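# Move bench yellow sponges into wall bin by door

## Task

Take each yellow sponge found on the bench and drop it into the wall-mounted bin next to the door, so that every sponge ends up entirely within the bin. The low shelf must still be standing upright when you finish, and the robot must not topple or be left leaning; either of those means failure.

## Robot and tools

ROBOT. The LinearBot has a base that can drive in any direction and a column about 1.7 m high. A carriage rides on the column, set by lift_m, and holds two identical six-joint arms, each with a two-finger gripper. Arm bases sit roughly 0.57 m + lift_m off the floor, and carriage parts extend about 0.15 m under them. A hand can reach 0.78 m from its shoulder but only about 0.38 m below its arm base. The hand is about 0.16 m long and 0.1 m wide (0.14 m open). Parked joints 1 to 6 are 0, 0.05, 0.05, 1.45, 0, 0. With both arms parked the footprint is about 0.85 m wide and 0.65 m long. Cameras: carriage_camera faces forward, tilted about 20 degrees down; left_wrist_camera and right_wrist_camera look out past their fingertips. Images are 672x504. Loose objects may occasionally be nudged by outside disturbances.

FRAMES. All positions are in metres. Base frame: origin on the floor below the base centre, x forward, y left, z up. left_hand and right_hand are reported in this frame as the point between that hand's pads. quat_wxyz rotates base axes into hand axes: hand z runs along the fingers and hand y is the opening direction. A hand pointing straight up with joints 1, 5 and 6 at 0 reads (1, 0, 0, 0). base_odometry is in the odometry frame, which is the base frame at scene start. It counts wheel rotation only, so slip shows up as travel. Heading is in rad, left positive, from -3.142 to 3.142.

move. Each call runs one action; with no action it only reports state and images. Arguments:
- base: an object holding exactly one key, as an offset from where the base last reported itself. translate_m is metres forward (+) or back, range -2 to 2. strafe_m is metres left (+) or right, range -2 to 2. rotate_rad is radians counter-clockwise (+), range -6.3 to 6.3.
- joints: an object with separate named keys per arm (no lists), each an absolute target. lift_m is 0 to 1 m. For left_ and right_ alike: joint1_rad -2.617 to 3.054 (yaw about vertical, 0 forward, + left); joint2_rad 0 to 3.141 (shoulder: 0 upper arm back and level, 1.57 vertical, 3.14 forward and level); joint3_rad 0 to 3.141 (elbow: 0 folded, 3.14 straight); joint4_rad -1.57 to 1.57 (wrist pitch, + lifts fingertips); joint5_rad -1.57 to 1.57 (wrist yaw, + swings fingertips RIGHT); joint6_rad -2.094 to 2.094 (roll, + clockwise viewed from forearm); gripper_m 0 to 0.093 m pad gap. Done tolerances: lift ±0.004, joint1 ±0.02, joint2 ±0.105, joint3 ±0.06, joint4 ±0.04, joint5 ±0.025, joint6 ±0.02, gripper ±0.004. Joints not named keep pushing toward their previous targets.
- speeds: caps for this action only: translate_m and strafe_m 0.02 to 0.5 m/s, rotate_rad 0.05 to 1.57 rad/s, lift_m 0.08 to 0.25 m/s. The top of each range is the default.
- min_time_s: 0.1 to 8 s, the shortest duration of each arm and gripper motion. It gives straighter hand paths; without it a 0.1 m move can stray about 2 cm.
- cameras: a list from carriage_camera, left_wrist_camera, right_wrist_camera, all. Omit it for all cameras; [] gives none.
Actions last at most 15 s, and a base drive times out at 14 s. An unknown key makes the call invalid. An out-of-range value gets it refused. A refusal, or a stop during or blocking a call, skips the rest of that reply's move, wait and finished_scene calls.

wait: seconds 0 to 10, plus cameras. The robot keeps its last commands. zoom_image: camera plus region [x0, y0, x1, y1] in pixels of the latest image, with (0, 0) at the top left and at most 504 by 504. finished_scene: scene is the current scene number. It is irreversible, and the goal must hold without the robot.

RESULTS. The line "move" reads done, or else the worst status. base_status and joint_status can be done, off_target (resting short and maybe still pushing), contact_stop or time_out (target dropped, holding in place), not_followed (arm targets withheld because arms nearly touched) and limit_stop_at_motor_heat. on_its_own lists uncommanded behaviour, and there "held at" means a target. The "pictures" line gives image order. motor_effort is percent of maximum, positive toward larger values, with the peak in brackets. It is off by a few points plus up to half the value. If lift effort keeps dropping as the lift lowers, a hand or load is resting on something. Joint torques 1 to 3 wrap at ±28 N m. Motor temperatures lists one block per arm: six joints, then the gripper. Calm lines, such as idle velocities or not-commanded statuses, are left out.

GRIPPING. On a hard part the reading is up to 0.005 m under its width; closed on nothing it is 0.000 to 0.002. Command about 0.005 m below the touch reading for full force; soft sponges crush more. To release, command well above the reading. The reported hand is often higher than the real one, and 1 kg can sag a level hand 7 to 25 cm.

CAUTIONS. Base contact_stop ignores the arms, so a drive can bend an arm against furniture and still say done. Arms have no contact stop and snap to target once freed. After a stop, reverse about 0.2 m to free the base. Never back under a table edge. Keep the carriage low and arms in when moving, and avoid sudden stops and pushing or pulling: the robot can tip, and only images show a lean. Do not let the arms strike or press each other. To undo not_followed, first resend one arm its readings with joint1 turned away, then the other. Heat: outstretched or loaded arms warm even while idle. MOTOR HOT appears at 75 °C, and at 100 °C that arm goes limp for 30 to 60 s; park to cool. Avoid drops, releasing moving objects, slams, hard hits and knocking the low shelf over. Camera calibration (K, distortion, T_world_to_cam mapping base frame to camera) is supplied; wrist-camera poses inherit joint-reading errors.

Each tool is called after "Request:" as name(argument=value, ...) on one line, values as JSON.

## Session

Request:
move(joints={"lift_m": 0.7}, cameras=["carriage_camera"])

Request:
move(base={"rotate_rad": 1.3}, cameras=["carriage_camera"])

Scene clock: 2.13 s.
Joint torques (N m): left_arm=[-0.16 4.97 4.38 -0.18 -0.06 -0.08] | right_arm=[-0.32 4.52 5.87 -0.19 0.02 0.05]
Motor temperatures (°C): left_arm=[26 35 31 26 27 26 27] | right_arm=[24 33 36 30 28 28 29]
move: done
base_odometry: x=+0.000 y=+0.000 heading=+0.000
joint_positions: lift_m=+0.700 left_joint1_rad=+0.011 left_joint2_rad=+0.040 left_joint3_rad=+0.066 left_joint4_rad=+1.415 left_joint5_rad=-0.030 left_joint6_rad=+0.020 left_gripper_m=+0.09396 right_joint1_rad=-0.013 right_joint2_rad=+0.047 right_joint3_rad=+0.054 right_joint4_rad=+1.452 right_joint5_rad=+0.046 right_joint6_rad=+0.043 right_gripper_m=+0.09396
joint_status: all done
motor_effort: lift_m=+33(41) drive_wheels=+2(3)
left_hand: x=+0.2575 y=+0.3050 z=+1.7147 quat_wxyz=(+0.998, -0.015, +0.065, +0.016) (m; base frame)
right_hand: x=+0.2541 y=-0.3078 z=+1.7126 quat_wxyz=(+0.998, +0.025, +0.055, +0.014) (m; base frame)
pictures: carriage_camera
camera_calibration:
carriage_camera: T_world_to_cam=[[-0.0304006, -0.99913, 0.0285537, -0.0394062], [-0.377475, -0.0149754, -0.925899, 1.6248], [0.925521, -0.0389262, -0.376692, 0.508642], [0, 0, 0, 1]]

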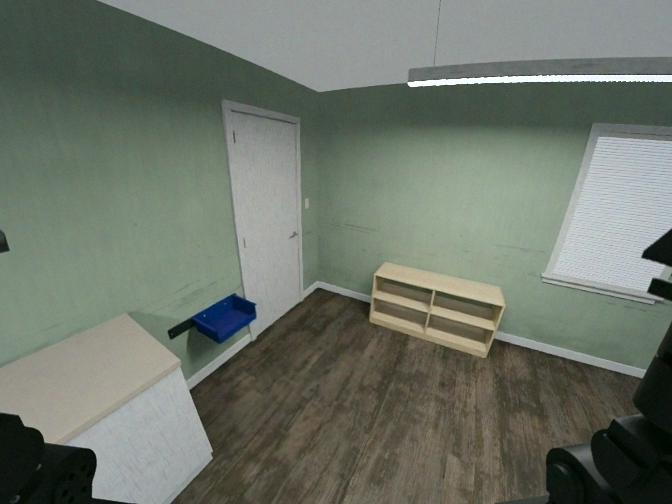

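Scene clock: 4.97 s.
Joint torques (N m): left_arm=[-0.16 4.93 4.41 -0.18 -0.06 -0.08] | right_arm=[-0.31 4.52 5.89 -0.18 0.02 0.06]
move: done
base_odometry: x=+0.000 y=+0.000 heading=+1.300
base_status: done
joint_positions: lift_m=+0.700 left_joint1_rad=+0.011 left_joint2_rad=+0.040 left_joint3_rad=+0.066 left_joint4_rad=+1.415 left_joint5_rad=-0.030 left_joint6_rad=+0.020 left_gripper_m=+0.09397 right_joint1_rad=-0.013 right_joint2_rad=+0.047 right_joint3_rad=+0.054 right_joint4_rad=+1.452 right_joint5_rad=+0.046 right_joint6_rad=+0.043 right_gripper_m=+0.09396
motor_effort: lift_m=+33(33) drive_wheels=+8(16)
left_hand: x=+0.2575 y=+0.3050 z=+1.7147 quat_wxyz=(+0.998, -0.015, +0.065, +0.016) (m; base frame)
right_hand: x=+0.2541 y=-0.3078 z=+1.7126 quat_wxyz=(+0.998, +0.025, +0.055, +0.014) (m; base frame)
pictures: carriage_camera
camera_calibration:
carriage_camera: T_world_to_cam=[[-0.0304006, -0.99913, 0.0285537, -0.0394062], [-0.377475, -0.0149754, -0.925899, 1.6248], [0.925521, -0.0389262, -0.376692, 0.508642], [0, 0, 0, 1]]

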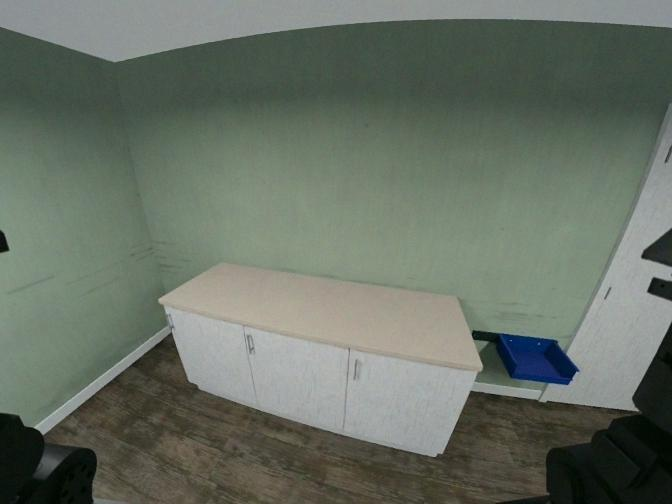

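Request:
move(base={"rotate_rad": 2.85}, joints={"lift_m": 1.0}, cameras=["carriage_camera"])

Scene clock: 27.17 s.
Joint torques (N m): left_arm=[-0.14 4.89 4.41 -0.13 -0.06 -0.07] | right_arm=[-0.31 4.49 5.89 -0.18 0.01 0.06]
move: done
base_odometry: x=+0.000 y=+0.000 heading=-2.134
base_status: done
joint_positions: lift_m=+0.997 left_joint1_rad=+0.011 left_joint2_rad=+0.040 left_joint3_rad=+0.066 left_joint4_rad=+1.411 left_joint5_rad=-0.030 left_joint6_rad=+0.020 left_gripper_m=+0.09398 right_joint1_rad=-0.013 right_joint2_rad=+0.047 right_joint3_rad=+0.054 right_joint4_rad=+1.451 right_joint5_rad=+0.046 right_joint6_rad=+0.043 right_gripper_m=+0.09398
joint_status: all done
joint sent to its limit — lift_m, upper limit.
motor_effort: lift_m=+33(41) drive_wheels=+7(17)
left_hand: x=+0.2582 y=+0.3050 z=+2.0121 quat_wxyz=(+0.998, -0.015, +0.067, +0.016) (m; base frame)
right_hand: x=+0.2544 y=-0.3078 z=+2.0100 quat_wxyz=(+0.998, +0.025, +0.056, +0.014) (m; base frame)
pictures: carriage_camera
camera_calibration:
carriage_camera: T_world_to_cam=[[-0.0304006, -0.99913, 0.0285537, -0.0479002], [-0.377475, -0.0149754, -0.925899, 1.90023], [0.925521, -0.0389262, -0.376692, 0.620699], [0, 0, 0, 1]]

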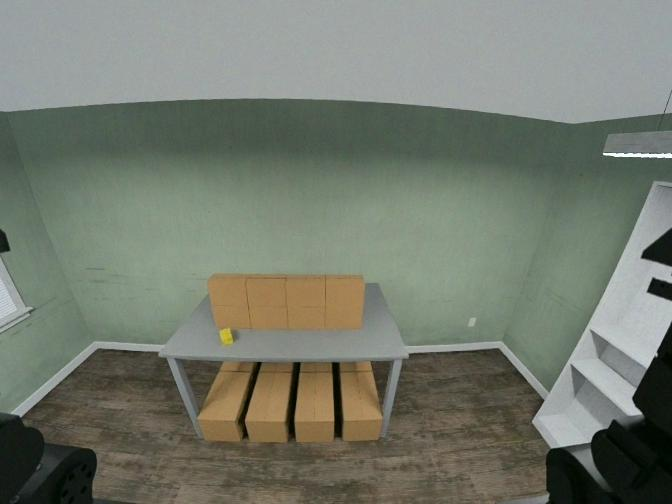

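Request:
move(base={"strafe_m": 0.25}, cameras=[])

Request:
move(base={"translate_m": 0.64}, speeds={"translate_m": 0.35}, joints={"left_joint1_rad": 0, "left_joint2_rad": 2.2, "left_joint3_rad": 2.2, "left_joint4_rad": -0.55, "left_joint5_rad": 0, "left_joint6_rad": 0, "right_joint1_rad": 0, "right_joint2_rad": 2.2, "right_joint3_rad": 2.2, "right_joint4_rad": -0.55, "right_joint5_rad": 0, "right_joint6_rad": 0}, min_time_s=3)

Scene clock: 45.20 s.
Joint torques (N m): left_arm=[-0.12 4.92 4.37 -0.12 -0.07 -0.09] | right_arm=[-0.29 4.48 5.89 -0.18 0.01 0.05]
move: done
base_odometry: x=+0.212 y=-0.133 heading=-2.133
base_status: done
joint_positions: lift_m=+0.997 left_joint1_rad=+0.011 left_joint2_rad=+0.040 left_joint3_rad=+0.066 left_joint4_rad=+1.411 left_joint5_rad=-0.030 left_joint6_rad=+0.020 left_gripper_m=+0.09398 right_joint1_rad=-0.013 right_joint2_rad=+0.047 right_joint3_rad=+0.054 right_joint4_rad=+1.451 right_joint5_rad=+0.046 right_joint6_rad=+0.043 right_gripper_m=+0.09398
motor_effort: lift_m=+33(33) drive_wheels=+8(20)
left_hand: x=+0.2582 y=+0.3050 z=+2.0121 quat_wxyz=(+0.998, -0.015, +0.067, +0.016) (m; base frame)
right_hand: x=+0.2544 y=-0.3078 z=+2.0100 quat_wxyz=(+0.998, +0.025, +0.056, +0.013) (m; base frame)
pictures: none

Scene clock: 48.70 s.
Joint torques (N m): left_arm=[-0.76 -14.63 8.28 1.96 0.02 -0.21] | right_arm=[0.35 -14.68 9.54 1.74 -0.06 -0.02]
move: done
base_odometry: x=-0.129 y=-0.675 heading=-2.132
base_status: done
joint_positions: lift_m=+0.997 left_joint1_rad=+0.008 left_joint2_rad=+2.194 left_joint3_rad=+2.166 left_joint4_rad=-0.542 left_joint5_rad=-0.010 left_joint6_rad=+0.011 left_gripper_m=+0.09398 right_joint1_rad=-0.007 right_joint2_rad=+2.194 right_joint3_rad=+2.172 right_joint4_rad=-0.542 right_joint5_rad=+0.011 right_joint6_rad=+0.008 right_gripper_m=+0.09398
joint_status: all done
motor_effort: lift_m=+33(33) drive_wheels=-3(17)
left_hand: x=+0.8536 y=+0.3059 z=+1.8268 quat_wxyz=(+0.480, -0.001, +0.877, +0.009) (m; base frame)
right_hand: x=+0.8541 y=-0.3060 z=+1.8290 quat_wxyz=(+0.482, +0.009, +0.876, -0.005) (m; base frame)
pictures: carriage_camera, left_wrist_camera, right_wrist_camera
camera_calibration:
carriage_camera: T_world_to_cam=[[-0.0304006, -0.99913, 0.0285537, -0.0479003], [-0.377475, -0.0149754, -0.925899, 1.90023], [0.925521, -0.0389262, -0.376692, 0.6207], [0, 0, 0, 1]]
left_wrist_camera: T_world_to_cam=[[0.0161637, -0.998733, -0.0476531, 0.385537], [-0.922099, 0.00353874, -0.386937, 1.50486], [0.386615, 0.0501953, -0.920874, 1.45982], [0, 0, 0, 1]]
right_wrist_camera: T_world_to_cam=[[-0.00059312, -0.997734, 0.0672751, -0.44158], [-0.927773, -0.0245543, -0.372335, 1.47141], [0.373144, -0.0626369, -0.925657, 1.48208], [0, 0, 0, 1]]

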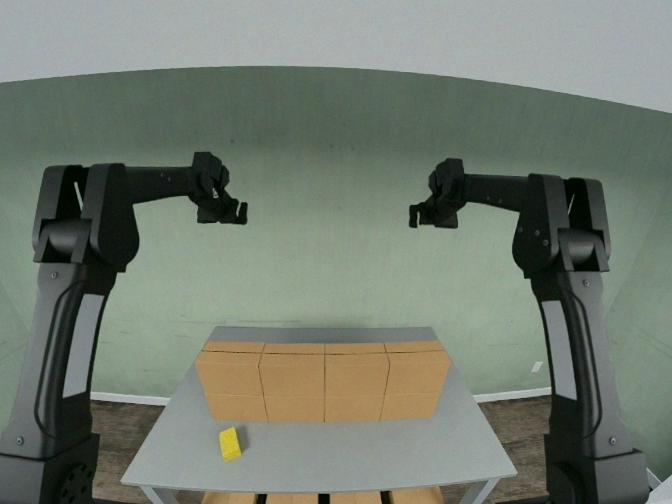

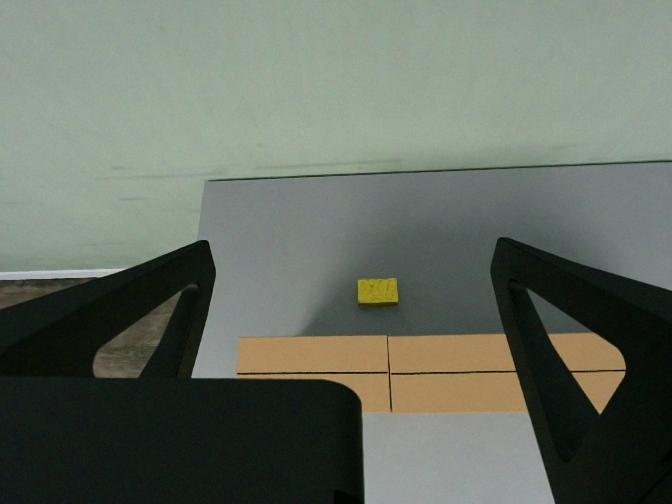

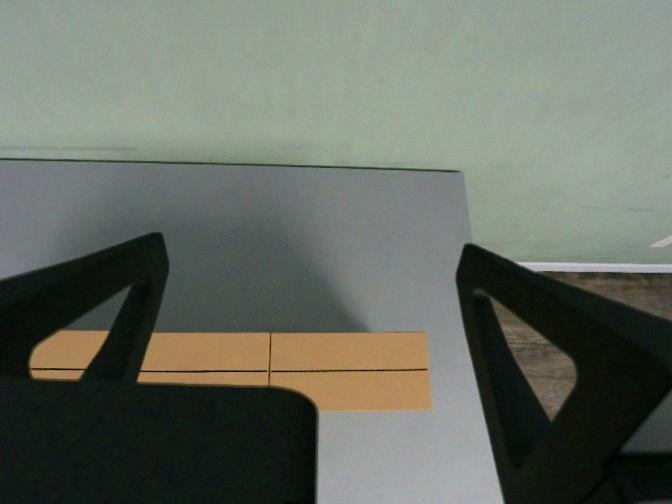

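Request:
move(base={"translate_m": -0.12}, joints={"left_joint1_rad": 0, "left_joint2_rad": 0.05, "left_joint3_rad": 0.05, "left_joint4_rad": 1.45, "right_joint1_rad": 0, "right_joint2_rad": 0.05, "right_joint3_rad": 0.05, "right_joint4_rad": 1.45}, min_time_s=2, cameras=[])

Request:
move(base={"rotate_rad": -1.57}, joints={"lift_m": 0.7}, cameras=[])

Request:
move(base={"translate_m": -1.35}, speeds={"translate_m": 0.35}, cameras=["carriage_camera"])

Scene clock: 91.63 s.
Joint torques (N m): left_arm=[-0.72 4.1 3.26 -0.05 0 -0.22] | right_arm=[0.38 3.58 5.08 0.02 -0.06 -0.02]
Motor temperatures (°C): left_arm=[26 48 40 33 27 26 27] | right_arm=[24 46 46 34 28 28 29]
move: done
base_odometry: x=-0.065 y=-0.574 heading=-2.132
base_status: done
joint_positions: lift_m=+0.997 left_joint1_rad=+0.008 left_joint2_rad=+0.056 left_joint3_rad=+0.062 left_joint4_rad=+1.439 left_joint5_rad=-0.008 left_joint6_rad=+0.011 left_gripper_m=+0.09398 right_joint1_rad=-0.007 right_joint2_rad=+0.056 right_joint3_rad=+0.053 right_joint4_rad=+1.436 right_joint5_rad=+0.009 right_joint6_rad=+0.007 right_gripper_m=+0.09398
joint_status: all done
motor_effort: lift_m=+32(33) drive_wheels=-1(12)
left_hand: x=+0.2580 y=+0.3012 z=+2.0119 quat_wxyz=(+0.998, -0.004, +0.063, +0.009) (m; base frame)
right_hand: x=+0.2612 y=-0.3014 z=+2.0094 quat_wxyz=(+0.998, +0.005, +0.069, +0.000) (m; base frame)
pictures: none

Scene clock: 94.73 s.
Joint torques (N m): left_arm=[-0.69 4.44 3.67 -0.14 0 -0.21] | right_arm=[0.25 3.73 5.81 -0.05 -0.04 -0.01]
move: done
base_odometry: x=-0.065 y=-0.574 heading=+2.581
base_status: done
joint_positions: lift_m=+0.700 left_joint1_rad=+0.007 left_joint2_rad=+0.053 left_joint3_rad=+0.057 left_joint4_rad=+1.445 left_joint5_rad=-0.007 left_joint6_rad=+0.011 left_gripper_m=+0.09399 right_joint1_rad=-0.006 right_joint2_rad=+0.054 right_joint3_rad=+0.045 right_joint4_rad=+1.443 right_joint5_rad=+0.009 right_joint6_rad=+0.007 right_gripper_m=+0.09399
joint_status: all done
motor_effort: lift_m=+30(32) drive_wheels=+7(17)
left_hand: x=+0.2569 y=+0.3009 z=+1.7134 quat_wxyz=(+0.998, -0.003, +0.061, +0.009) (m; base frame)
right_hand: x=+0.2613 y=-0.3012 z=+1.7101 quat_wxyz=(+0.998, +0.005, +0.068, +0.000) (m; base frame)
pictures: none

Scene clock: 100.27 s.
Joint torques (N m): left_arm=[-0.65 4.48 3.59 -0.15 -0.01 -0.22] | right_arm=[0.24 3.77 5.78 -0.05 -0.05 0]
move: done
base_odometry: x=+1.077 y=-1.292 heading=+2.580
base_status: done
joint_positions: lift_m=+0.700 left_joint1_rad=+0.007 left_joint2_rad=+0.053 left_joint3_rad=+0.057 left_joint4_rad=+1.447 left_joint5_rad=-0.007 left_joint6_rad=+0.011 left_gripper_m=+0.09399 right_joint1_rad=-0.006 right_joint2_rad=+0.054 right_joint3_rad=+0.045 right_joint4_rad=+1.445 right_joint5_rad=+0.009 right_joint6_rad=+0.007 right_gripper_m=+0.09399
motor_effort: lift_m=+30(30) drive_wheels=-4(22)
left_hand: x=+0.2564 y=+0.3009 z=+1.7135 quat_wxyz=(+0.998, -0.003, +0.060, +0.009) (m; base frame)
right_hand: x=+0.2610 y=-0.3012 z=+1.7102 quat_wxyz=(+0.998, +0.005, +0.067, +0.000) (m; base frame)
pictures: carriage_camera
camera_calibration:
carriage_camera: T_world_to_cam=[[-0.0304006, -0.99913, 0.0285537, -0.0394133], [-0.377475, -0.0149754, -0.925899, 1.62503], [0.925521, -0.0389262, -0.376692, 0.508737], [0, 0, 0, 1]]

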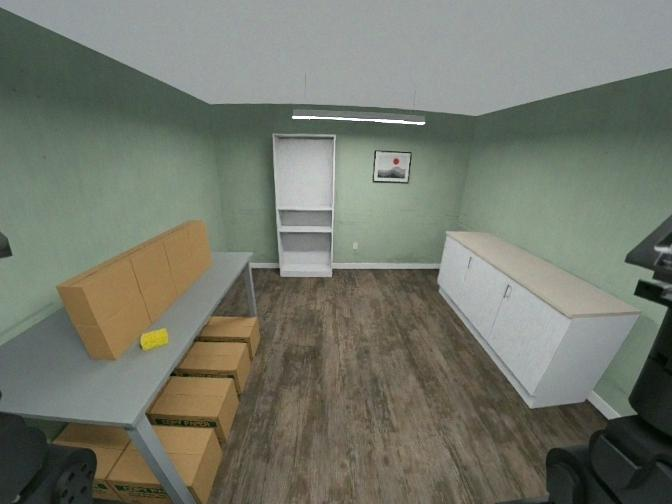

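Request:
move(base={"strafe_m": 1.02}, speeds={"strafe_m": 0.35}, cameras=["carriage_camera"])

Request:
zoom_image(camera="carriage_camera", region=[240, 270, 470, 440])

Scene clock: 111.00 s.
Joint torques (N m): left_arm=[-0.61 4.48 3.69 -0.15 -0.04 -0.21] | right_arm=[0.23 3.75 5.81 -0.07 -0.03 -0.01]
Motor temperatures (°C): left_arm=[26 43 37 29 27 26 27] | right_arm=[24 41 44 32 28 28 29]
move: done
base_odometry: x=+0.535 y=-2.156 heading=+2.580
base_status: done
joint_positions: lift_m=+0.700 left_joint1_rad=+0.005 left_joint2_rad=+0.053 left_joint3_rad=+0.057 left_joint4_rad=+1.447 left_joint5_rad=-0.004 left_joint6_rad=+0.010 left_gripper_m=+0.09399 right_joint1_rad=-0.006 right_joint2_rad=+0.054 right_joint3_rad=+0.045 right_joint4_rad=+1.445 right_joint5_rad=+0.007 right_joint6_rad=+0.007 right_gripper_m=+0.09399
motor_effort: lift_m=+30(30) drive_wheels=+1(15)
left_hand: x=+0.2564 y=+0.3004 z=+1.7135 quat_wxyz=(+0.998, -0.002, +0.060, +0.008) (m; base frame)
right_hand: x=+0.2609 y=-0.3009 z=+1.7102 quat_wxyz=(+0.998, +0.004, +0.067, +0.000) (m; base frame)
pictures: carriage_camera
camera_calibration:
carriage_camera: T_world_to_cam=[[-0.0304006, -0.99913, 0.0285537, -0.0394133], [-0.377475, -0.0149754, -0.925899, 1.62503], [0.925521, -0.0389262, -0.376692, 0.508737], [0, 0, 0, 1]]

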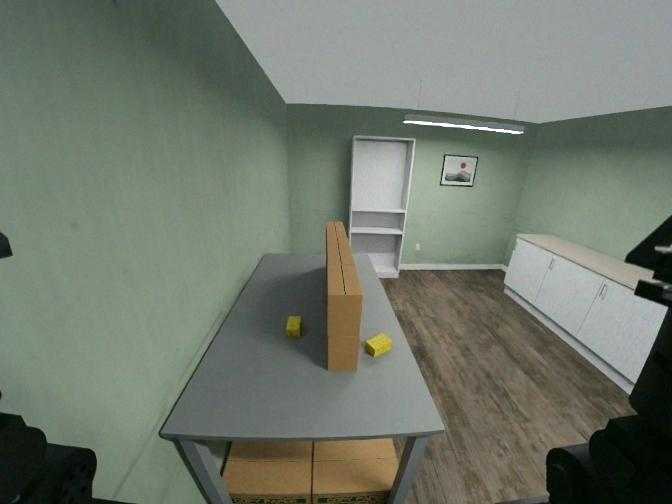

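Scaled by 2.191 from the camera's 672x504 image, which has a finer 960x720 frame.

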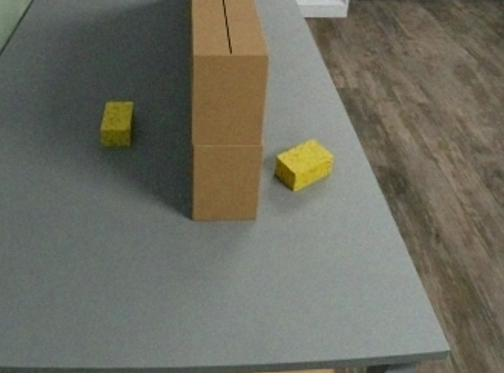

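Request:
move(base={"strafe_m": -0.13}, cameras=[])

Request:
move(base={"translate_m": 0.27}, joints={"left_joint1_rad": 0, "left_joint2_rad": 1.7, "left_joint3_rad": 0.9, "left_joint4_rad": -0.6, "left_joint5_rad": 0, "left_joint6_rad": 0, "right_joint1_rad": 0, "right_joint2_rad": 1.7, "right_joint3_rad": 0.9, "right_joint4_rad": -0.6, "right_joint5_rad": 0, "right_joint6_rad": 0.9}, speeds={"translate_m": 0.12}, min_time_s=2, cameras=["carriage_camera"])

Request:
move(joints={"left_joint1_rad": -0.01, "left_joint2_rad": 2.982, "left_joint3_rad": 2.054, "left_joint4_rad": -0.122, "right_joint1_rad": 0.421, "right_joint2_rad": 2.835, "right_joint3_rad": 1.861, "right_joint4_rad": -0.427, "right_joint6_rad": 1.35, "lift_m": 0.69}, min_time_s=2.5)

Scene clock: 173.30 s.
Joint torques (N m): left_arm=[-0.5 4.46 3.69 -0.15 -0.05 -0.21] | right_arm=[0.13 3.77 5.82 -0.07 -0.01 -0.01]
Motor temperatures (°C): left_arm=[26 38 35 27 27 26 27] | right_arm=[24 35 41 31 28 28 29]
move: done
base_odometry: x=+0.604 y=-2.046 heading=+2.581
base_status: done
joint_positions: lift_m=+0.700 left_joint1_rad=+0.005 left_joint2_rad=+0.053 left_joint3_rad=+0.057 left_joint4_rad=+1.447 left_joint5_rad=-0.003 left_joint6_rad=+0.010 left_gripper_m=+0.09399 right_joint1_rad=-0.005 right_joint2_rad=+0.054 right_joint3_rad=+0.045 right_joint4_rad=+1.445 right_joint5_rad=+0.006 right_joint6_rad=+0.007 right_gripper_m=+0.09399
motor_effort: lift_m=+30(30) drive_wheels=+5(9)
left_hand: x=+0.2564 y=+0.3001 z=+1.7135 quat_wxyz=(+0.998, -0.001, +0.060, +0.008) (m; base frame)
right_hand: x=+0.2609 y=-0.3006 z=+1.7102 quat_wxyz=(+0.998, +0.003, +0.067, +0.001) (m; base frame)
pictures: none

Scene clock: 176.30 s.
Joint torques (N m): left_arm=[-0.5 -7.24 6.17 0.63 -0.04 -0.21] | right_arm=[0.14 -7.41 7.06 0.5 0.05 0.12]
move: done
base_odometry: x=+0.375 y=-1.902 heading=+2.581
base_status: done
joint_positions: lift_m=+0.700 left_joint1_rad=+0.005 left_joint2_rad=+1.693 left_joint3_rad=+0.876 left_joint4_rad=-0.591 left_joint5_rad=-0.003 left_joint6_rad=+0.010 left_gripper_m=+0.09399 right_joint1_rad=-0.005 right_joint2_rad=+1.694 right_joint3_rad=+0.880 right_joint4_rad=-0.589 right_joint5_rad=+0.006 right_joint6_rad=+0.892 right_gripper_m=+0.09399
joint_status: all done
motor_effort: lift_m=+30(30) drive_wheels=+1(15)
left_hand: x=+0.5292 y=+0.3013 z=+1.2761 quat_wxyz=(+0.081, +0.003, +0.997, +0.002) (m; base frame)
right_hand: x=+0.5313 y=-0.3020 z=+1.2773 quat_wxyz=(+0.077, +0.432, +0.898, +0.033) (m; base frame)
pictures: carriage_camera
camera_calibration:
carriage_camera: T_world_to_cam=[[-0.0304006, -0.99913, 0.0285537, -0.0394133], [-0.377475, -0.0149754, -0.925899, 1.62503], [0.925521, -0.0389262, -0.376692, 0.508737], [0, 0, 0, 1]]

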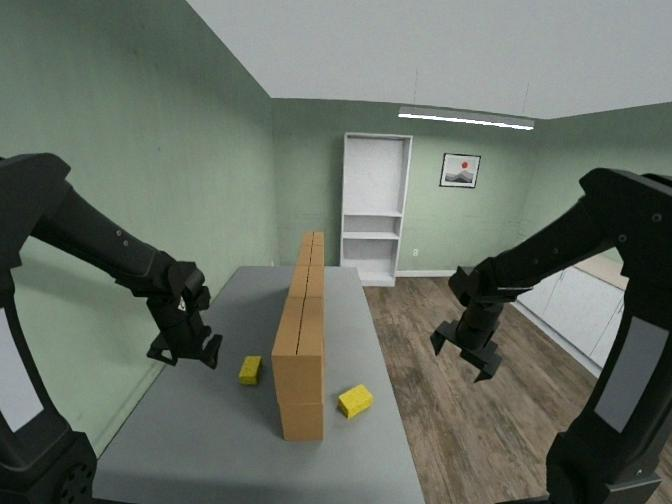

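Scene clock: 179.10 s.
Joint torques (N m): left_arm=[-0.73 -16.4 6.37 1.48 -0.05 -0.2] | right_arm=[0.18 -15.2 6.42 0.68 0.06 0.13]
move: done
base_odometry: x=+0.375 y=-1.902 heading=+2.581
joint_positions: lift_m=+0.690 left_joint1_rad=-0.003 left_joint2_rad=+2.970 left_joint3_rad=+2.027 left_joint4_rad=-0.135 left_joint5_rad=-0.003 left_joint6_rad=+0.010 left_gripper_m=+0.09399 right_joint1_rad=+0.415 right_joint2_rad=+2.824 right_joint3_rad=+1.842 right_joint4_rad=-0.441 right_joint5_rad=+0.006 right_joint6_rad=+1.342 right_gripper_m=+0.09399
joint_status: all done
motor_effort: lift_m=+30(34) drive_wheels=+4(4)
left_hand: x=+0.8148 y=+0.2984 z=+1.0498 quat_wxyz=(+0.244, +0.006, +0.970, +0.002) (m; base frame)
right_hand: x=+0.6771 y=-0.1017 z=+1.0530 quat_wxyz=(+0.049, +0.446, +0.892, +0.055) (m; base frame)
pictures: carriage_camera, left_wrist_camera, right_wrist_camera
camera_calibration:
carriage_camera: T_world_to_cam=[[-0.0304006, -0.99913, 0.0285537, -0.0391267], [-0.377475, -0.0149754, -0.925899, 1.61574], [0.925521, -0.0389262, -0.376692, 0.504955], [0, 0, 0, 1]]
left_wrist_camera: T_world_to_cam=[[-0.0209959, -0.999004, -0.0393747, 0.363273], [-0.993657, 0.0164992, 0.111237, 0.699943], [-0.110477, 0.0414605, -0.993014, 1.24303], [0, 0, 0, 1]]
right_wrist_camera: T_world_to_cam=[[-0.750049, -0.650648, -0.118674, 0.552922], [-0.598482, 0.591327, 0.540511, -0.0983364], [-0.281507, 0.476434, -0.832925, 1.24307], [0, 0, 0, 1]]

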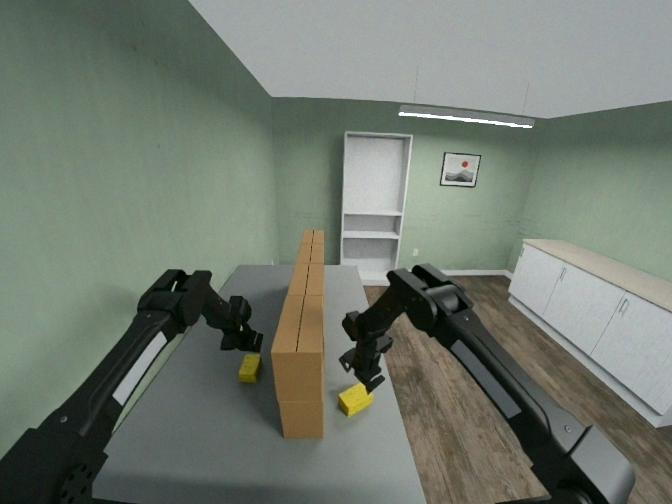

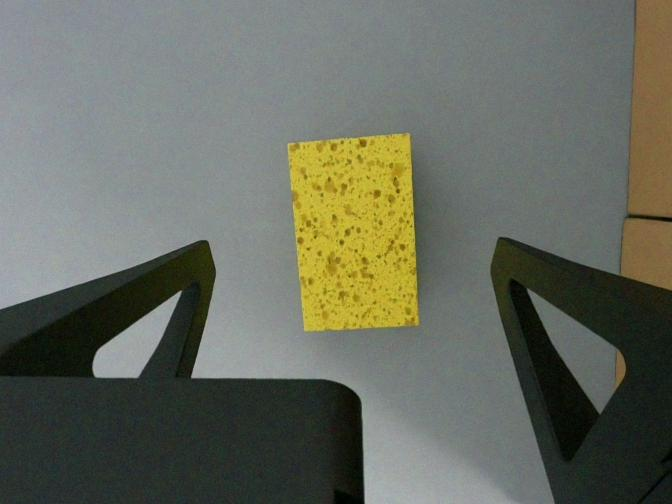

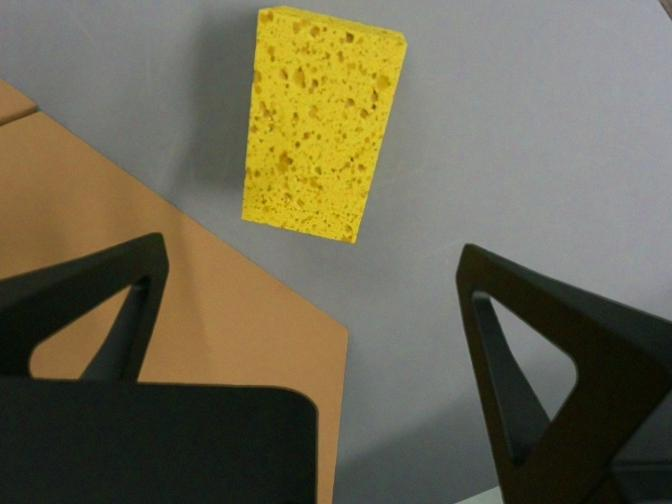

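Request:
move(joints={"left_joint2_rad": 3.023, "left_joint3_rad": 2.15, "left_joint4_rad": -0.177, "right_joint1_rad": 0.43, "right_joint2_rad": 2.894, "right_joint3_rad": 1.999, "right_joint4_rad": -0.505, "lift_m": 0.605}, min_time_s=0.8, cameras=["left_wrist_camera", "right_wrist_camera"])

Scene clock: 212.10 s.
Joint torques (N m): left_arm=[-0.72 -17.98 6.26 1.33 -0.04 -0.22] | right_arm=[0.32 -16.76 6.41 0.45 0.07 0.13]
Motor temperatures (°C): left_arm=[26 58 38 30 27 26 27] | right_arm=[24 45 43 32 28 28 28]
move: done
base_odometry: x=+0.375 y=-1.902 heading=+2.581
joint_positions: lift_m=+0.605 left_joint1_rad=-0.003 left_joint2_rad=+3.025 left_joint3_rad=+2.127 left_joint4_rad=-0.173 left_joint5_rad=-0.003 left_joint6_rad=+0.010 left_gripper_m=+0.09399 right_joint1_rad=+0.423 right_joint2_rad=+2.894 right_joint3_rad=+1.983 right_joint4_rad=-0.493 right_joint5_rad=+0.006 right_joint6_rad=+1.343 right_gripper_m=+0.09399
joint_status: all done
motor_effort: lift_m=+31(31) drive_wheels=+4(4)
left_hand: x=+0.8256 y=+0.2984 z=+0.9602 quat_wxyz=(+0.247, +0.006, +0.969, +0.002) (m; base frame)
right_hand: x=+0.6956 y=-0.0890 z=+0.9650 quat_wxyz=(+0.055, +0.442, +0.893, +0.063) (m; base frame)
pictures: left_wrist_camera, right_wrist_camera
camera_calibration:
left_wrist_camera: T_world_to_cam=[[-0.02071, -0.999005, -0.0395065, 0.359833], [-0.994437, 0.0165013, 0.104032, 0.728182], [-0.103276, 0.0414412, -0.993789, 1.15004], [0, 0, 0, 1]]
right_wrist_camera: T_world_to_cam=[[-0.743101, -0.654665, -0.138615, 0.578612], [-0.612781, 0.582481, 0.534055, -0.0318072], [-0.268886, 0.481797, -0.834009, 1.16169], [0, 0, 0, 1]]

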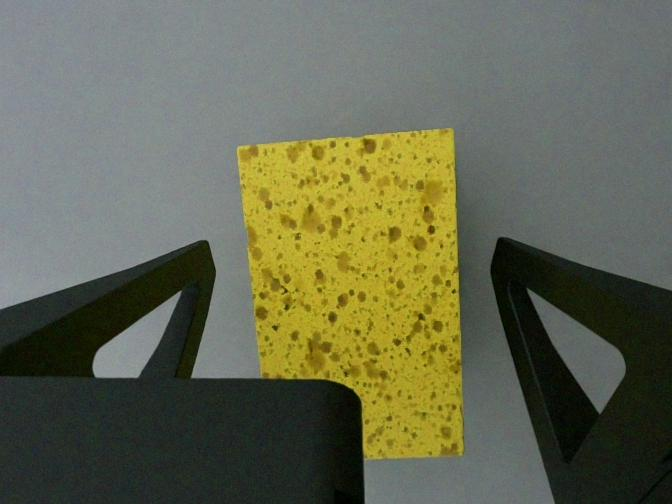

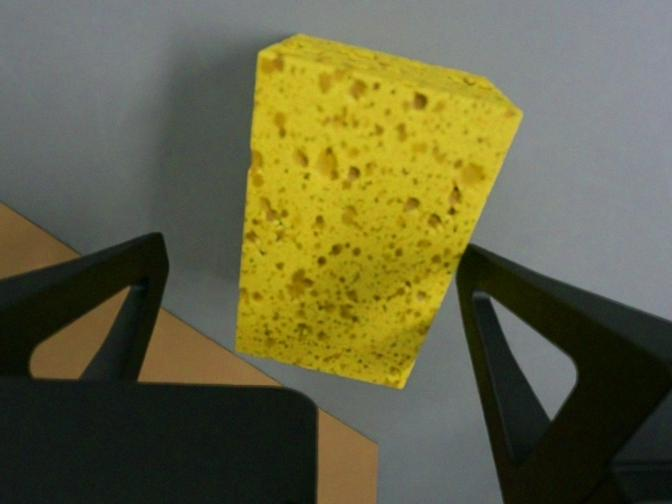

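Request:
move(joints={"left_joint2_rad": 2.966, "left_joint3_rad": 2.018, "left_joint4_rad": -0.102, "left_joint6_rad": -0.06, "right_joint1_rad": 0.408, "right_joint2_rad": 2.848, "right_joint3_rad": 1.892, "right_joint4_rad": -0.444, "right_joint6_rad": 1.55, "lift_m": 0.61}, min_time_s=0.8, cameras=[])

Request:
move(joints={"lift_m": 0.59}, cameras=["left_wrist_camera", "right_wrist_camera"])

Scene clock: 239.93 s.
Joint torques (N m): left_arm=[-0.66 -22.5 3.36 1.45 -0.06 -0.2] | right_arm=[-0.96 -21.03 4.33 0.59 0.07 0.13]
Motor temperatures (°C): left_arm=[26 67 38 30 27 26 27] | right_arm=[24 60 43 31 28 28 28]
move: done
base_odometry: x=+0.375 y=-1.902 heading=+2.581
joint_positions: lift_m=+0.610 left_joint1_rad=-0.003 left_joint2_rad=+3.016 left_joint3_rad=+2.028 left_joint4_rad=-0.114 left_joint5_rad=-0.003 left_joint6_rad=-0.048 left_gripper_m=+0.09399 right_joint1_rad=+0.415 right_joint2_rad=+2.895 right_joint3_rad=+1.895 right_joint4_rad=-0.459 right_joint5_rad=+0.006 right_joint6_rad=+1.541 right_gripper_m=+0.09399
joint_status: all done
motor_effort: lift_m=+33(40) drive_wheels=+4(4)
left_hand: x=+0.8041 y=+0.2984 z=+0.9467 quat_wxyz=(+0.232, -0.023, +0.972, -0.005) (m; base frame)
right_hand: x=+0.6715 y=-0.1043 z=+0.9505 quat_wxyz=(+0.034, +0.533, +0.844, +0.045) (m; base frame)
pictures: none

Scene clock: 240.73 s.
Joint torques (N m): left_arm=[-0.7 -21.19 3.67 1.39 -0.06 -0.2] | right_arm=[-0.95 -20 4.83 0.57 0.07 0.13]
move: done
base_odometry: x=+0.375 y=-1.902 heading=+2.581
joint_positions: lift_m=+0.590 left_joint1_rad=-0.003 left_joint2_rad=+3.003 left_joint3_rad=+2.025 left_joint4_rad=-0.106 left_joint5_rad=-0.003 left_joint6_rad=-0.049 left_gripper_m=+0.09399 right_joint1_rad=+0.415 right_joint2_rad=+2.885 right_joint3_rad=+1.890 right_joint4_rad=-0.452 right_joint5_rad=+0.006 right_joint6_rad=+1.543 right_gripper_m=+0.09399
joint_status: all done
motor_effort: lift_m=+30(30) drive_wheels=+1(5)
left_hand: x=+0.8094 y=+0.2984 z=+0.9343 quat_wxyz=(+0.242, -0.023, +0.970, -0.005) (m; base frame)
right_hand: x=+0.6743 y=-0.1031 z=+0.9346 quat_wxyz=(+0.037, +0.534, +0.843, +0.050) (m; base frame)
pictures: left_wrist_camera, right_wrist_camera
camera_calibration:
left_wrist_camera: T_world_to_cam=[[0.0313666, -0.999443, -0.011405, 0.290242], [-0.992728, -0.0324786, 0.115918, 0.716937], [-0.116224, 0.00768613, -0.993193, 1.14262], [0, 0, 0, 1]]
right_wrist_camera: T_world_to_cam=[[-0.867377, -0.486902, -0.102875, 0.617066], [-0.453308, 0.687721, 0.567055, -0.14793], [-0.205351, 0.538484, -0.81723, 1.08473], [0, 0, 0, 1]]

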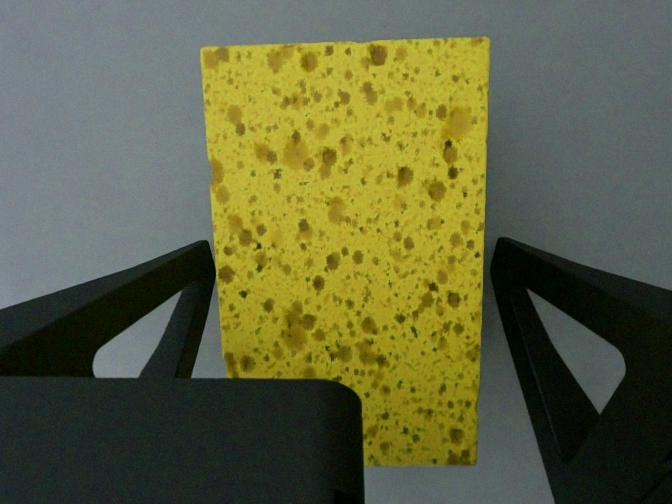

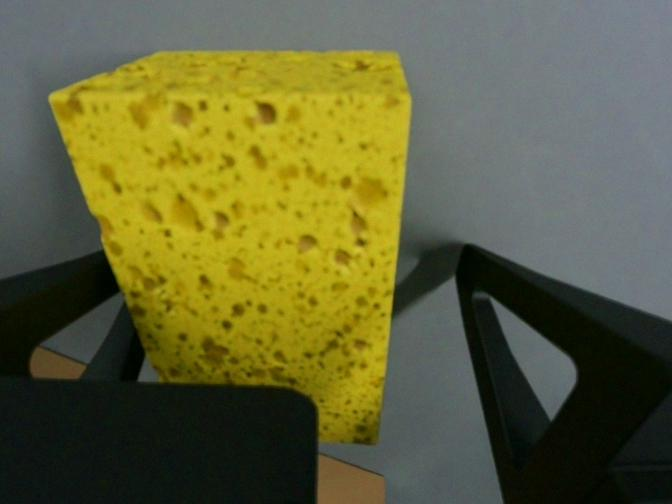

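Request:
move(joints={"left_gripper_m": 0.054, "right_gripper_m": 0.054}, min_time_s=1.2, cameras=["left_wrist_camera", "right_wrist_camera"])

Request:
move(joints={"lift_m": 0.74}, cameras=["left_wrist_camera", "right_wrist_camera"])

Scene clock: 253.13 s.
Joint torques (N m): left_arm=[-0.7 -21.23 3.67 1.4 -0.05 -0.22] | right_arm=[-0.94 -20 4.83 0.55 0.07 0.13]
Motor temperatures (°C): left_arm=[26 75 37 30 27 26 27] | right_arm=[24 61 41 31 28 28 28]
move: off_target
MOTOR HOT: joint 2 (shoulder) of the left arm reports 75 °C; the controller stops that arm at 100 °C. To cool a motor, set the load down, stop pushing, or move to a pose that needs little force.
base_odometry: x=+0.375 y=-1.902 heading=+2.581
joint_positions: lift_m=+0.590 left_joint1_rad=-0.003 left_joint2_rad=+3.003 left_joint3_rad=+2.025 left_joint4_rad=-0.106 left_joint5_rad=-0.003 left_joint6_rad=-0.049 left_gripper_m=+0.05866 right_joint1_rad=+0.415 right_joint2_rad=+2.885 right_joint3_rad=+1.890 right_joint4_rad=-0.452 right_joint5_rad=+0.006 right_joint6_rad=+1.543 right_gripper_m=+0.05960
joint_status: left_gripper_m off_target (ended at +0.05869, target +0.05400); right_gripper_m off_target (ended at +0.05962, target +0.05400)
motor_effort: lift_m=+30(30) drive_wheels=+4(4)
left_hand: x=+0.8094 y=+0.2984 z=+0.9343 quat_wxyz=(+0.242, -0.023, +0.970, -0.005) (m; base frame)
right_hand: x=+0.6743 y=-0.1031 z=+0.9346 quat_wxyz=(+0.037, +0.534, +0.843, +0.050) (m; base frame)
pictures: left_wrist_camera, right_wrist_camera
camera_calibration:
left_wrist_camera: T_world_to_cam=[[0.0313666, -0.999443, -0.011405, 0.290242], [-0.992728, -0.0324786, 0.115918, 0.716937], [-0.116224, 0.00768613, -0.993193, 1.14262], [0, 0, 0, 1]]
right_wrist_camera: T_world_to_cam=[[-0.867377, -0.486902, -0.102875, 0.617066], [-0.453308, 0.687721, 0.567055, -0.14793], [-0.205351, 0.538484, -0.81723, 1.08473], [0, 0, 0, 1]]

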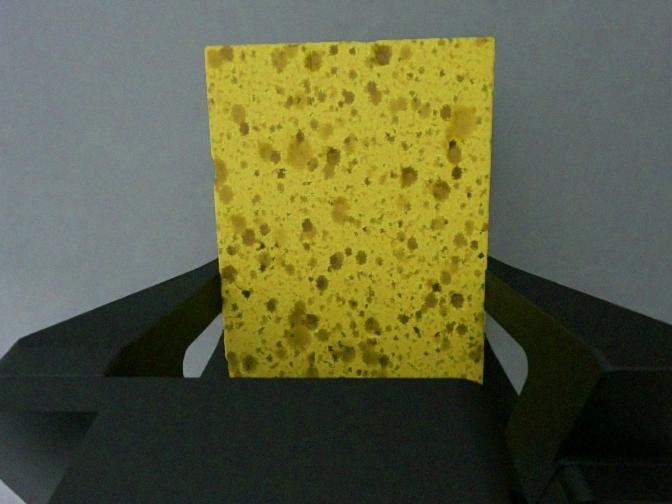

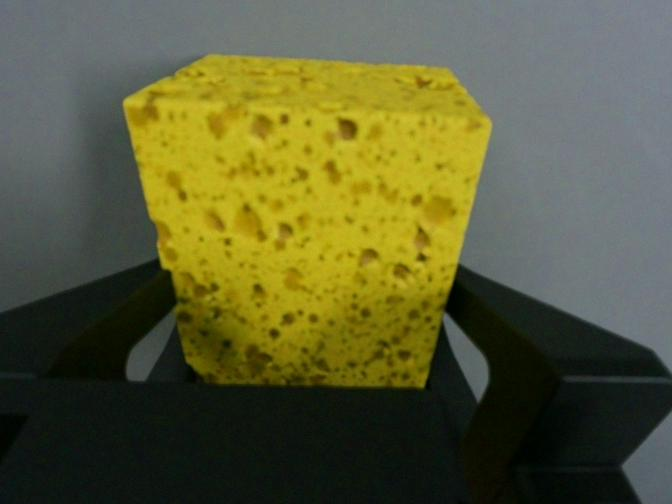

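Scene clock: 254.27 s.
Joint torques (N m): left_arm=[-0.69 -20.41 3.9 1.39 -0.05 -0.2] | right_arm=[-0.99 -19.43 5.08 0.53 0.06 0.13]
move: done
MOTOR HOT: still on. Joint 2 (shoulder) of the left arm reports 75 °C.
base_odometry: x=+0.375 y=-1.902 heading=+2.581
joint_positions: lift_m=+0.740 left_joint1_rad=-0.003 left_joint2_rad=+2.994 left_joint3_rad=+2.023 left_joint4_rad=-0.104 left_joint5_rad=-0.003 left_joint6_rad=-0.049 left_gripper_m=+0.05863 right_joint1_rad=+0.415 right_joint2_rad=+2.879 right_joint3_rad=+1.887 right_joint4_rad=-0.448 right_joint5_rad=+0.006 right_joint6_rad=+1.543 right_gripper_m=+0.05956
joint_status: all done
motor_effort: lift_m=+32(41) drive_wheels=+3(4)
left_hand: x=+0.8120 y=+0.2984 z=+1.0886 quat_wxyz=(+0.246, -0.023, +0.969, -0.005) (m; base frame)
right_hand: x=+0.6761 y=-0.1023 z=+1.0869 quat_wxyz=(+0.039, +0.534, +0.843, +0.053) (m; base frame)
pictures: left_wrist_camera, right_wrist_camera
camera_calibration:
left_wrist_camera: T_world_to_cam=[[0.0314611, -0.999443, -0.011119, 0.291526], [-0.993665, -0.0324761, 0.107583, 0.711448], [-0.107885, 0.00766383, -0.994134, 1.29043], [0, 0, 0, 1]]
right_wrist_camera: T_world_to_cam=[[-0.866857, -0.486258, -0.110055, 0.642172], [-0.456796, 0.686213, 0.566082, -0.230728], [-0.199741, 0.540985, -0.816969, 1.20527], [0, 0, 0, 1]]

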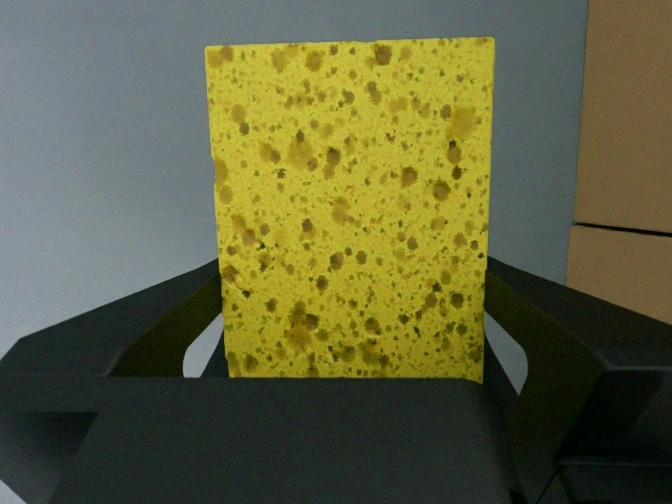

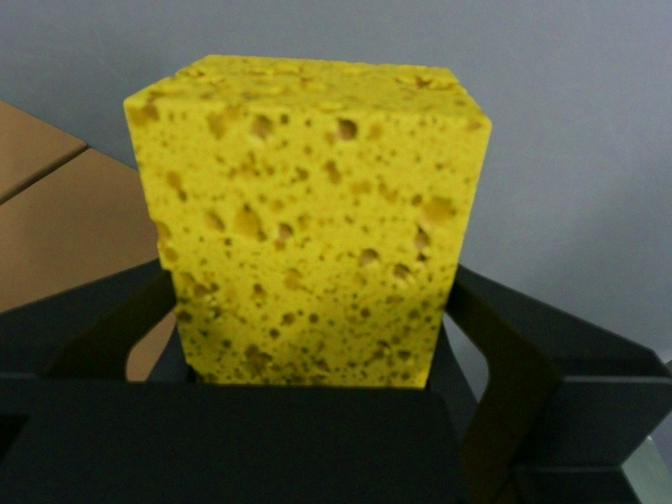

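Request:
move(base={"translate_m": -0.22}, joints={"left_joint1_rad": 0, "left_joint2_rad": 1.6, "left_joint3_rad": 0.9, "left_joint4_rad": -0.6, "left_joint6_rad": 0, "right_joint1_rad": 0, "right_joint2_rad": 1.6, "right_joint3_rad": 0.9, "right_joint4_rad": -0.6, "right_joint6_rad": 1.2}, speeds={"translate_m": 0.2}, min_time_s=1.5, cameras=[])

Request:
move(base={"strafe_m": -1.7}, joints={"left_joint2_rad": 0.05, "left_joint3_rad": 0.05, "left_joint4_rad": 1.2, "right_joint2_rad": 0.05, "right_joint3_rad": 0.05, "right_joint4_rad": 1.2, "right_joint6_rad": 0, "lift_m": 0.4}, speeds={"strafe_m": 0.35}, min_time_s=2, cameras=["carriage_camera"])

Request:
move(base={"rotate_rad": -1.56}, speeds={"rotate_rad": 1.0}, cameras=["carriage_camera"])

Scene clock: 283.10 s.
Joint torques (N m): left_arm=[0.02 -9.91 3.85 0.9 -0.06 0.05] | right_arm=[-0.91 -10.11 5.61 0.7 0.06 -0.03]
Motor temperatures (°C): left_arm=[26 76 35 31 27 26 29] | right_arm=[24 68 41 31 28 28 30]
move: done
MOTOR HOT: still on. Joint 2 (shoulder) of the left arm reports 76 °C.
base_odometry: x=+0.561 y=-2.019 heading=+2.580
base_status: done
joint_positions: lift_m=+0.740 left_joint1_rad=-0.003 left_joint2_rad=+1.622 left_joint3_rad=+0.911 left_joint4_rad=-0.597 left_joint5_rad=-0.003 left_joint6_rad=-0.011 left_gripper_m=+0.05863 right_joint1_rad=+0.006 right_joint2_rad=+1.623 right_joint3_rad=+0.902 right_joint4_rad=-0.596 right_joint5_rad=+0.004 right_joint6_rad=+1.208 right_gripper_m=+0.05956
joint_status: all done
motor_effort: lift_m=+32(33) drive_wheels=+11(12)
left_hand: x=+0.5482 y=+0.2991 z=+1.3461 quat_wxyz=(+0.131, -0.004, +0.991, +0.000) (m; base frame)
right_hand: x=+0.5451 y=-0.2982 z=+1.3432 quat_wxyz=(+0.105, +0.561, +0.818, +0.070) (m; base frame)
pictures: none

Scene clock: 289.63 s.
Joint torques (N m): left_arm=[0.03 3.58 3.63 0.52 -0.05 0.03] | right_arm=[-0.94 3.07 5.57 0.53 0.02 -0.02]
Motor temperatures (°C): left_arm=[26 70 35 30 27 26 29] | right_arm=[24 63 41 31 28 28 30]
move: done
MOTOR HOT: cleared for the motors of the left arm.
base_odometry: x=+1.467 y=-0.581 heading=+2.580
base_status: done
joint_positions: lift_m=+0.400 left_joint1_rad=-0.002 left_joint2_rad=+0.056 left_joint3_rad=+0.062 left_joint4_rad=+1.189 left_joint5_rad=-0.003 left_joint6_rad=-0.011 left_gripper_m=+0.05863 right_joint1_rad=+0.006 right_joint2_rad=+0.055 right_joint3_rad=+0.053 right_joint4_rad=+1.186 right_joint5_rad=+0.004 right_joint6_rad=+0.008 right_gripper_m=+0.05956
joint_status: all done
motor_effort: lift_m=+30(32) drive_wheels=+0(14)
left_hand: x=+0.3171 y=+0.2998 z=+1.3994 quat_wxyz=(+0.982, -0.002, +0.186, -0.006) (m; base frame)
right_hand: x=+0.3205 y=-0.2995 z=+1.3960 quat_wxyz=(+0.981, +0.002, +0.193, +0.006) (m; base frame)
pictures: carriage_camera
camera_calibration:
carriage_camera: T_world_to_cam=[[-0.0304006, -0.99913, 0.0285537, -0.0308461], [-0.377475, -0.0149754, -0.925899, 1.34723], [0.925521, -0.0389262, -0.376692, 0.395715], [0, 0, 0, 1]]

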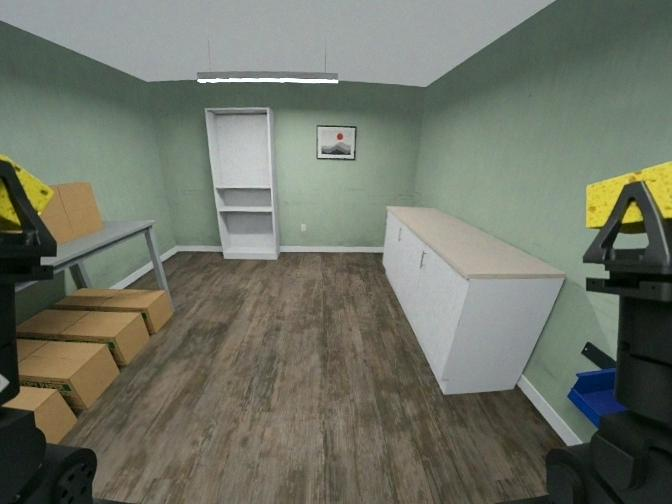

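Scene clock: 292.73 s.
Joint torques (N m): left_arm=[-0.08 3.63 3.63 0.47 -0.05 0.05] | right_arm=[-0.92 3.07 5.57 0.48 0.01 -0.01]
move: done
base_odometry: x=+1.467 y=-0.581 heading=+1.020
base_status: done
joint_positions: lift_m=+0.400 left_joint1_rad=-0.002 left_joint2_rad=+0.056 left_joint3_rad=+0.062 left_joint4_rad=+1.193 left_joint5_rad=-0.003 left_joint6_rad=-0.011 left_gripper_m=+0.05863 right_joint1_rad=+0.006 right_joint2_rad=+0.055 right_joint3_rad=+0.053 right_joint4_rad=+1.190 right_joint5_rad=+0.004 right_joint6_rad=+0.008 right_gripper_m=+0.05952
motor_effort: lift_m=+30(30) drive_wheels=+7(17)
left_hand: x=+0.3162 y=+0.2998 z=+1.3998 quat_wxyz=(+0.983, -0.002, +0.185, -0.006) (m; base frame)
right_hand: x=+0.3194 y=-0.2995 z=+1.3965 quat_wxyz=(+0.982, +0.002, +0.190, +0.006) (m; base frame)
pictures: carriage_camera
camera_calibration:
carriage_camera: T_world_to_cam=[[-0.0304006, -0.99913, 0.0285537, -0.0308461], [-0.377475, -0.0149754, -0.925899, 1.34723], [0.925521, -0.0389262, -0.376692, 0.395715], [0, 0, 0, 1]]

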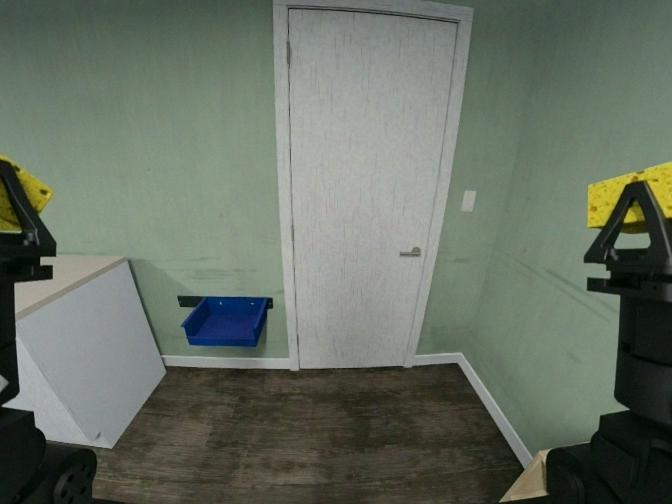

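Request:
move(base={"strafe_m": 0.59}, speeds={"strafe_m": 0.3}, cameras=[])

Request:
move(base={"translate_m": 0.4}, speeds={"translate_m": 0.25}, joints={"right_joint1_rad": 0.46, "right_joint2_rad": 1.7, "right_joint3_rad": 0.9, "right_joint4_rad": -0.6, "right_joint6_rad": 0.46}, min_time_s=2, cameras=["carriage_camera"])

Scene clock: 310.37 s.
Joint torques (N m): left_arm=[-0.02 3.63 3.66 0.46 -0.05 0.04] | right_arm=[-0.92 3.07 5.57 0.47 0 -0.02]
Motor temperatures (°C): left_arm=[26 58 35 29 27 26 29] | right_arm=[24 53 42 31 28 28 30]
move: done
base_odometry: x=+0.965 y=-0.271 heading=+1.019
base_status: done
joint_positions: lift_m=+0.400 left_joint1_rad=-0.002 left_joint2_rad=+0.056 left_joint3_rad=+0.062 left_joint4_rad=+1.193 left_joint5_rad=-0.002 left_joint6_rad=-0.010 left_gripper_m=+0.05863 right_joint1_rad=+0.006 right_joint2_rad=+0.055 right_joint3_rad=+0.053 right_joint4_rad=+1.190 right_joint5_rad=+0.003 right_joint6_rad=+0.007 right_gripper_m=+0.05952
motor_effort: lift_m=+30(30) drive_wheels=-3(19)
left_hand: x=+0.3162 y=+0.2998 z=+1.3998 quat_wxyz=(+0.983, -0.002, +0.185, -0.006) (m; base frame)
right_hand: x=+0.3194 y=-0.2995 z=+1.3965 quat_wxyz=(+0.982, +0.002, +0.190, +0.006) (m; base frame)
pictures: none

Scene clock: 313.27 s.
Joint torques (N m): left_arm=[-0.03 3.58 3.55 0.43 -0.05 0.03] | right_arm=[0.46 -7.68 7.16 0.52 0.05 0.14]
move: done
base_odometry: x=+1.174 y=+0.070 heading=+1.020
base_status: done
joint_positions: lift_m=+0.400 left_joint1_rad=-0.002 left_joint2_rad=+0.056 left_joint3_rad=+0.062 left_joint4_rad=+1.195 left_joint5_rad=-0.002 left_joint6_rad=-0.010 left_gripper_m=+0.05863 right_joint1_rad=+0.451 right_joint2_rad=+1.696 right_joint3_rad=+0.879 right_joint4_rad=-0.589 right_joint5_rad=+0.003 right_joint6_rad=+0.452 right_gripper_m=+0.05951
joint_status: all done
motor_effort: lift_m=+30(30) drive_wheels=-2(15)
left_hand: x=+0.3158 y=+0.2998 z=+1.3999 quat_wxyz=(+0.983, -0.002, +0.184, -0.006) (m; base frame)
right_hand: x=+0.5005 y=-0.1670 z=+0.9763 quat_wxyz=(+0.075, +0.001, +0.997, +0.035) (m; base frame)
pictures: carriage_camera
camera_calibration:
carriage_camera: T_world_to_cam=[[-0.0304006, -0.99913, 0.0285537, -0.0308461], [-0.377475, -0.0149754, -0.925899, 1.34723], [0.925521, -0.0389262, -0.376692, 0.395715], [0, 0, 0, 1]]

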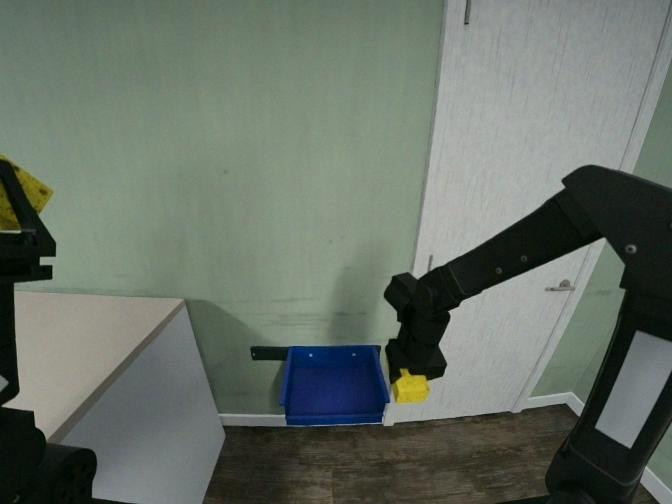

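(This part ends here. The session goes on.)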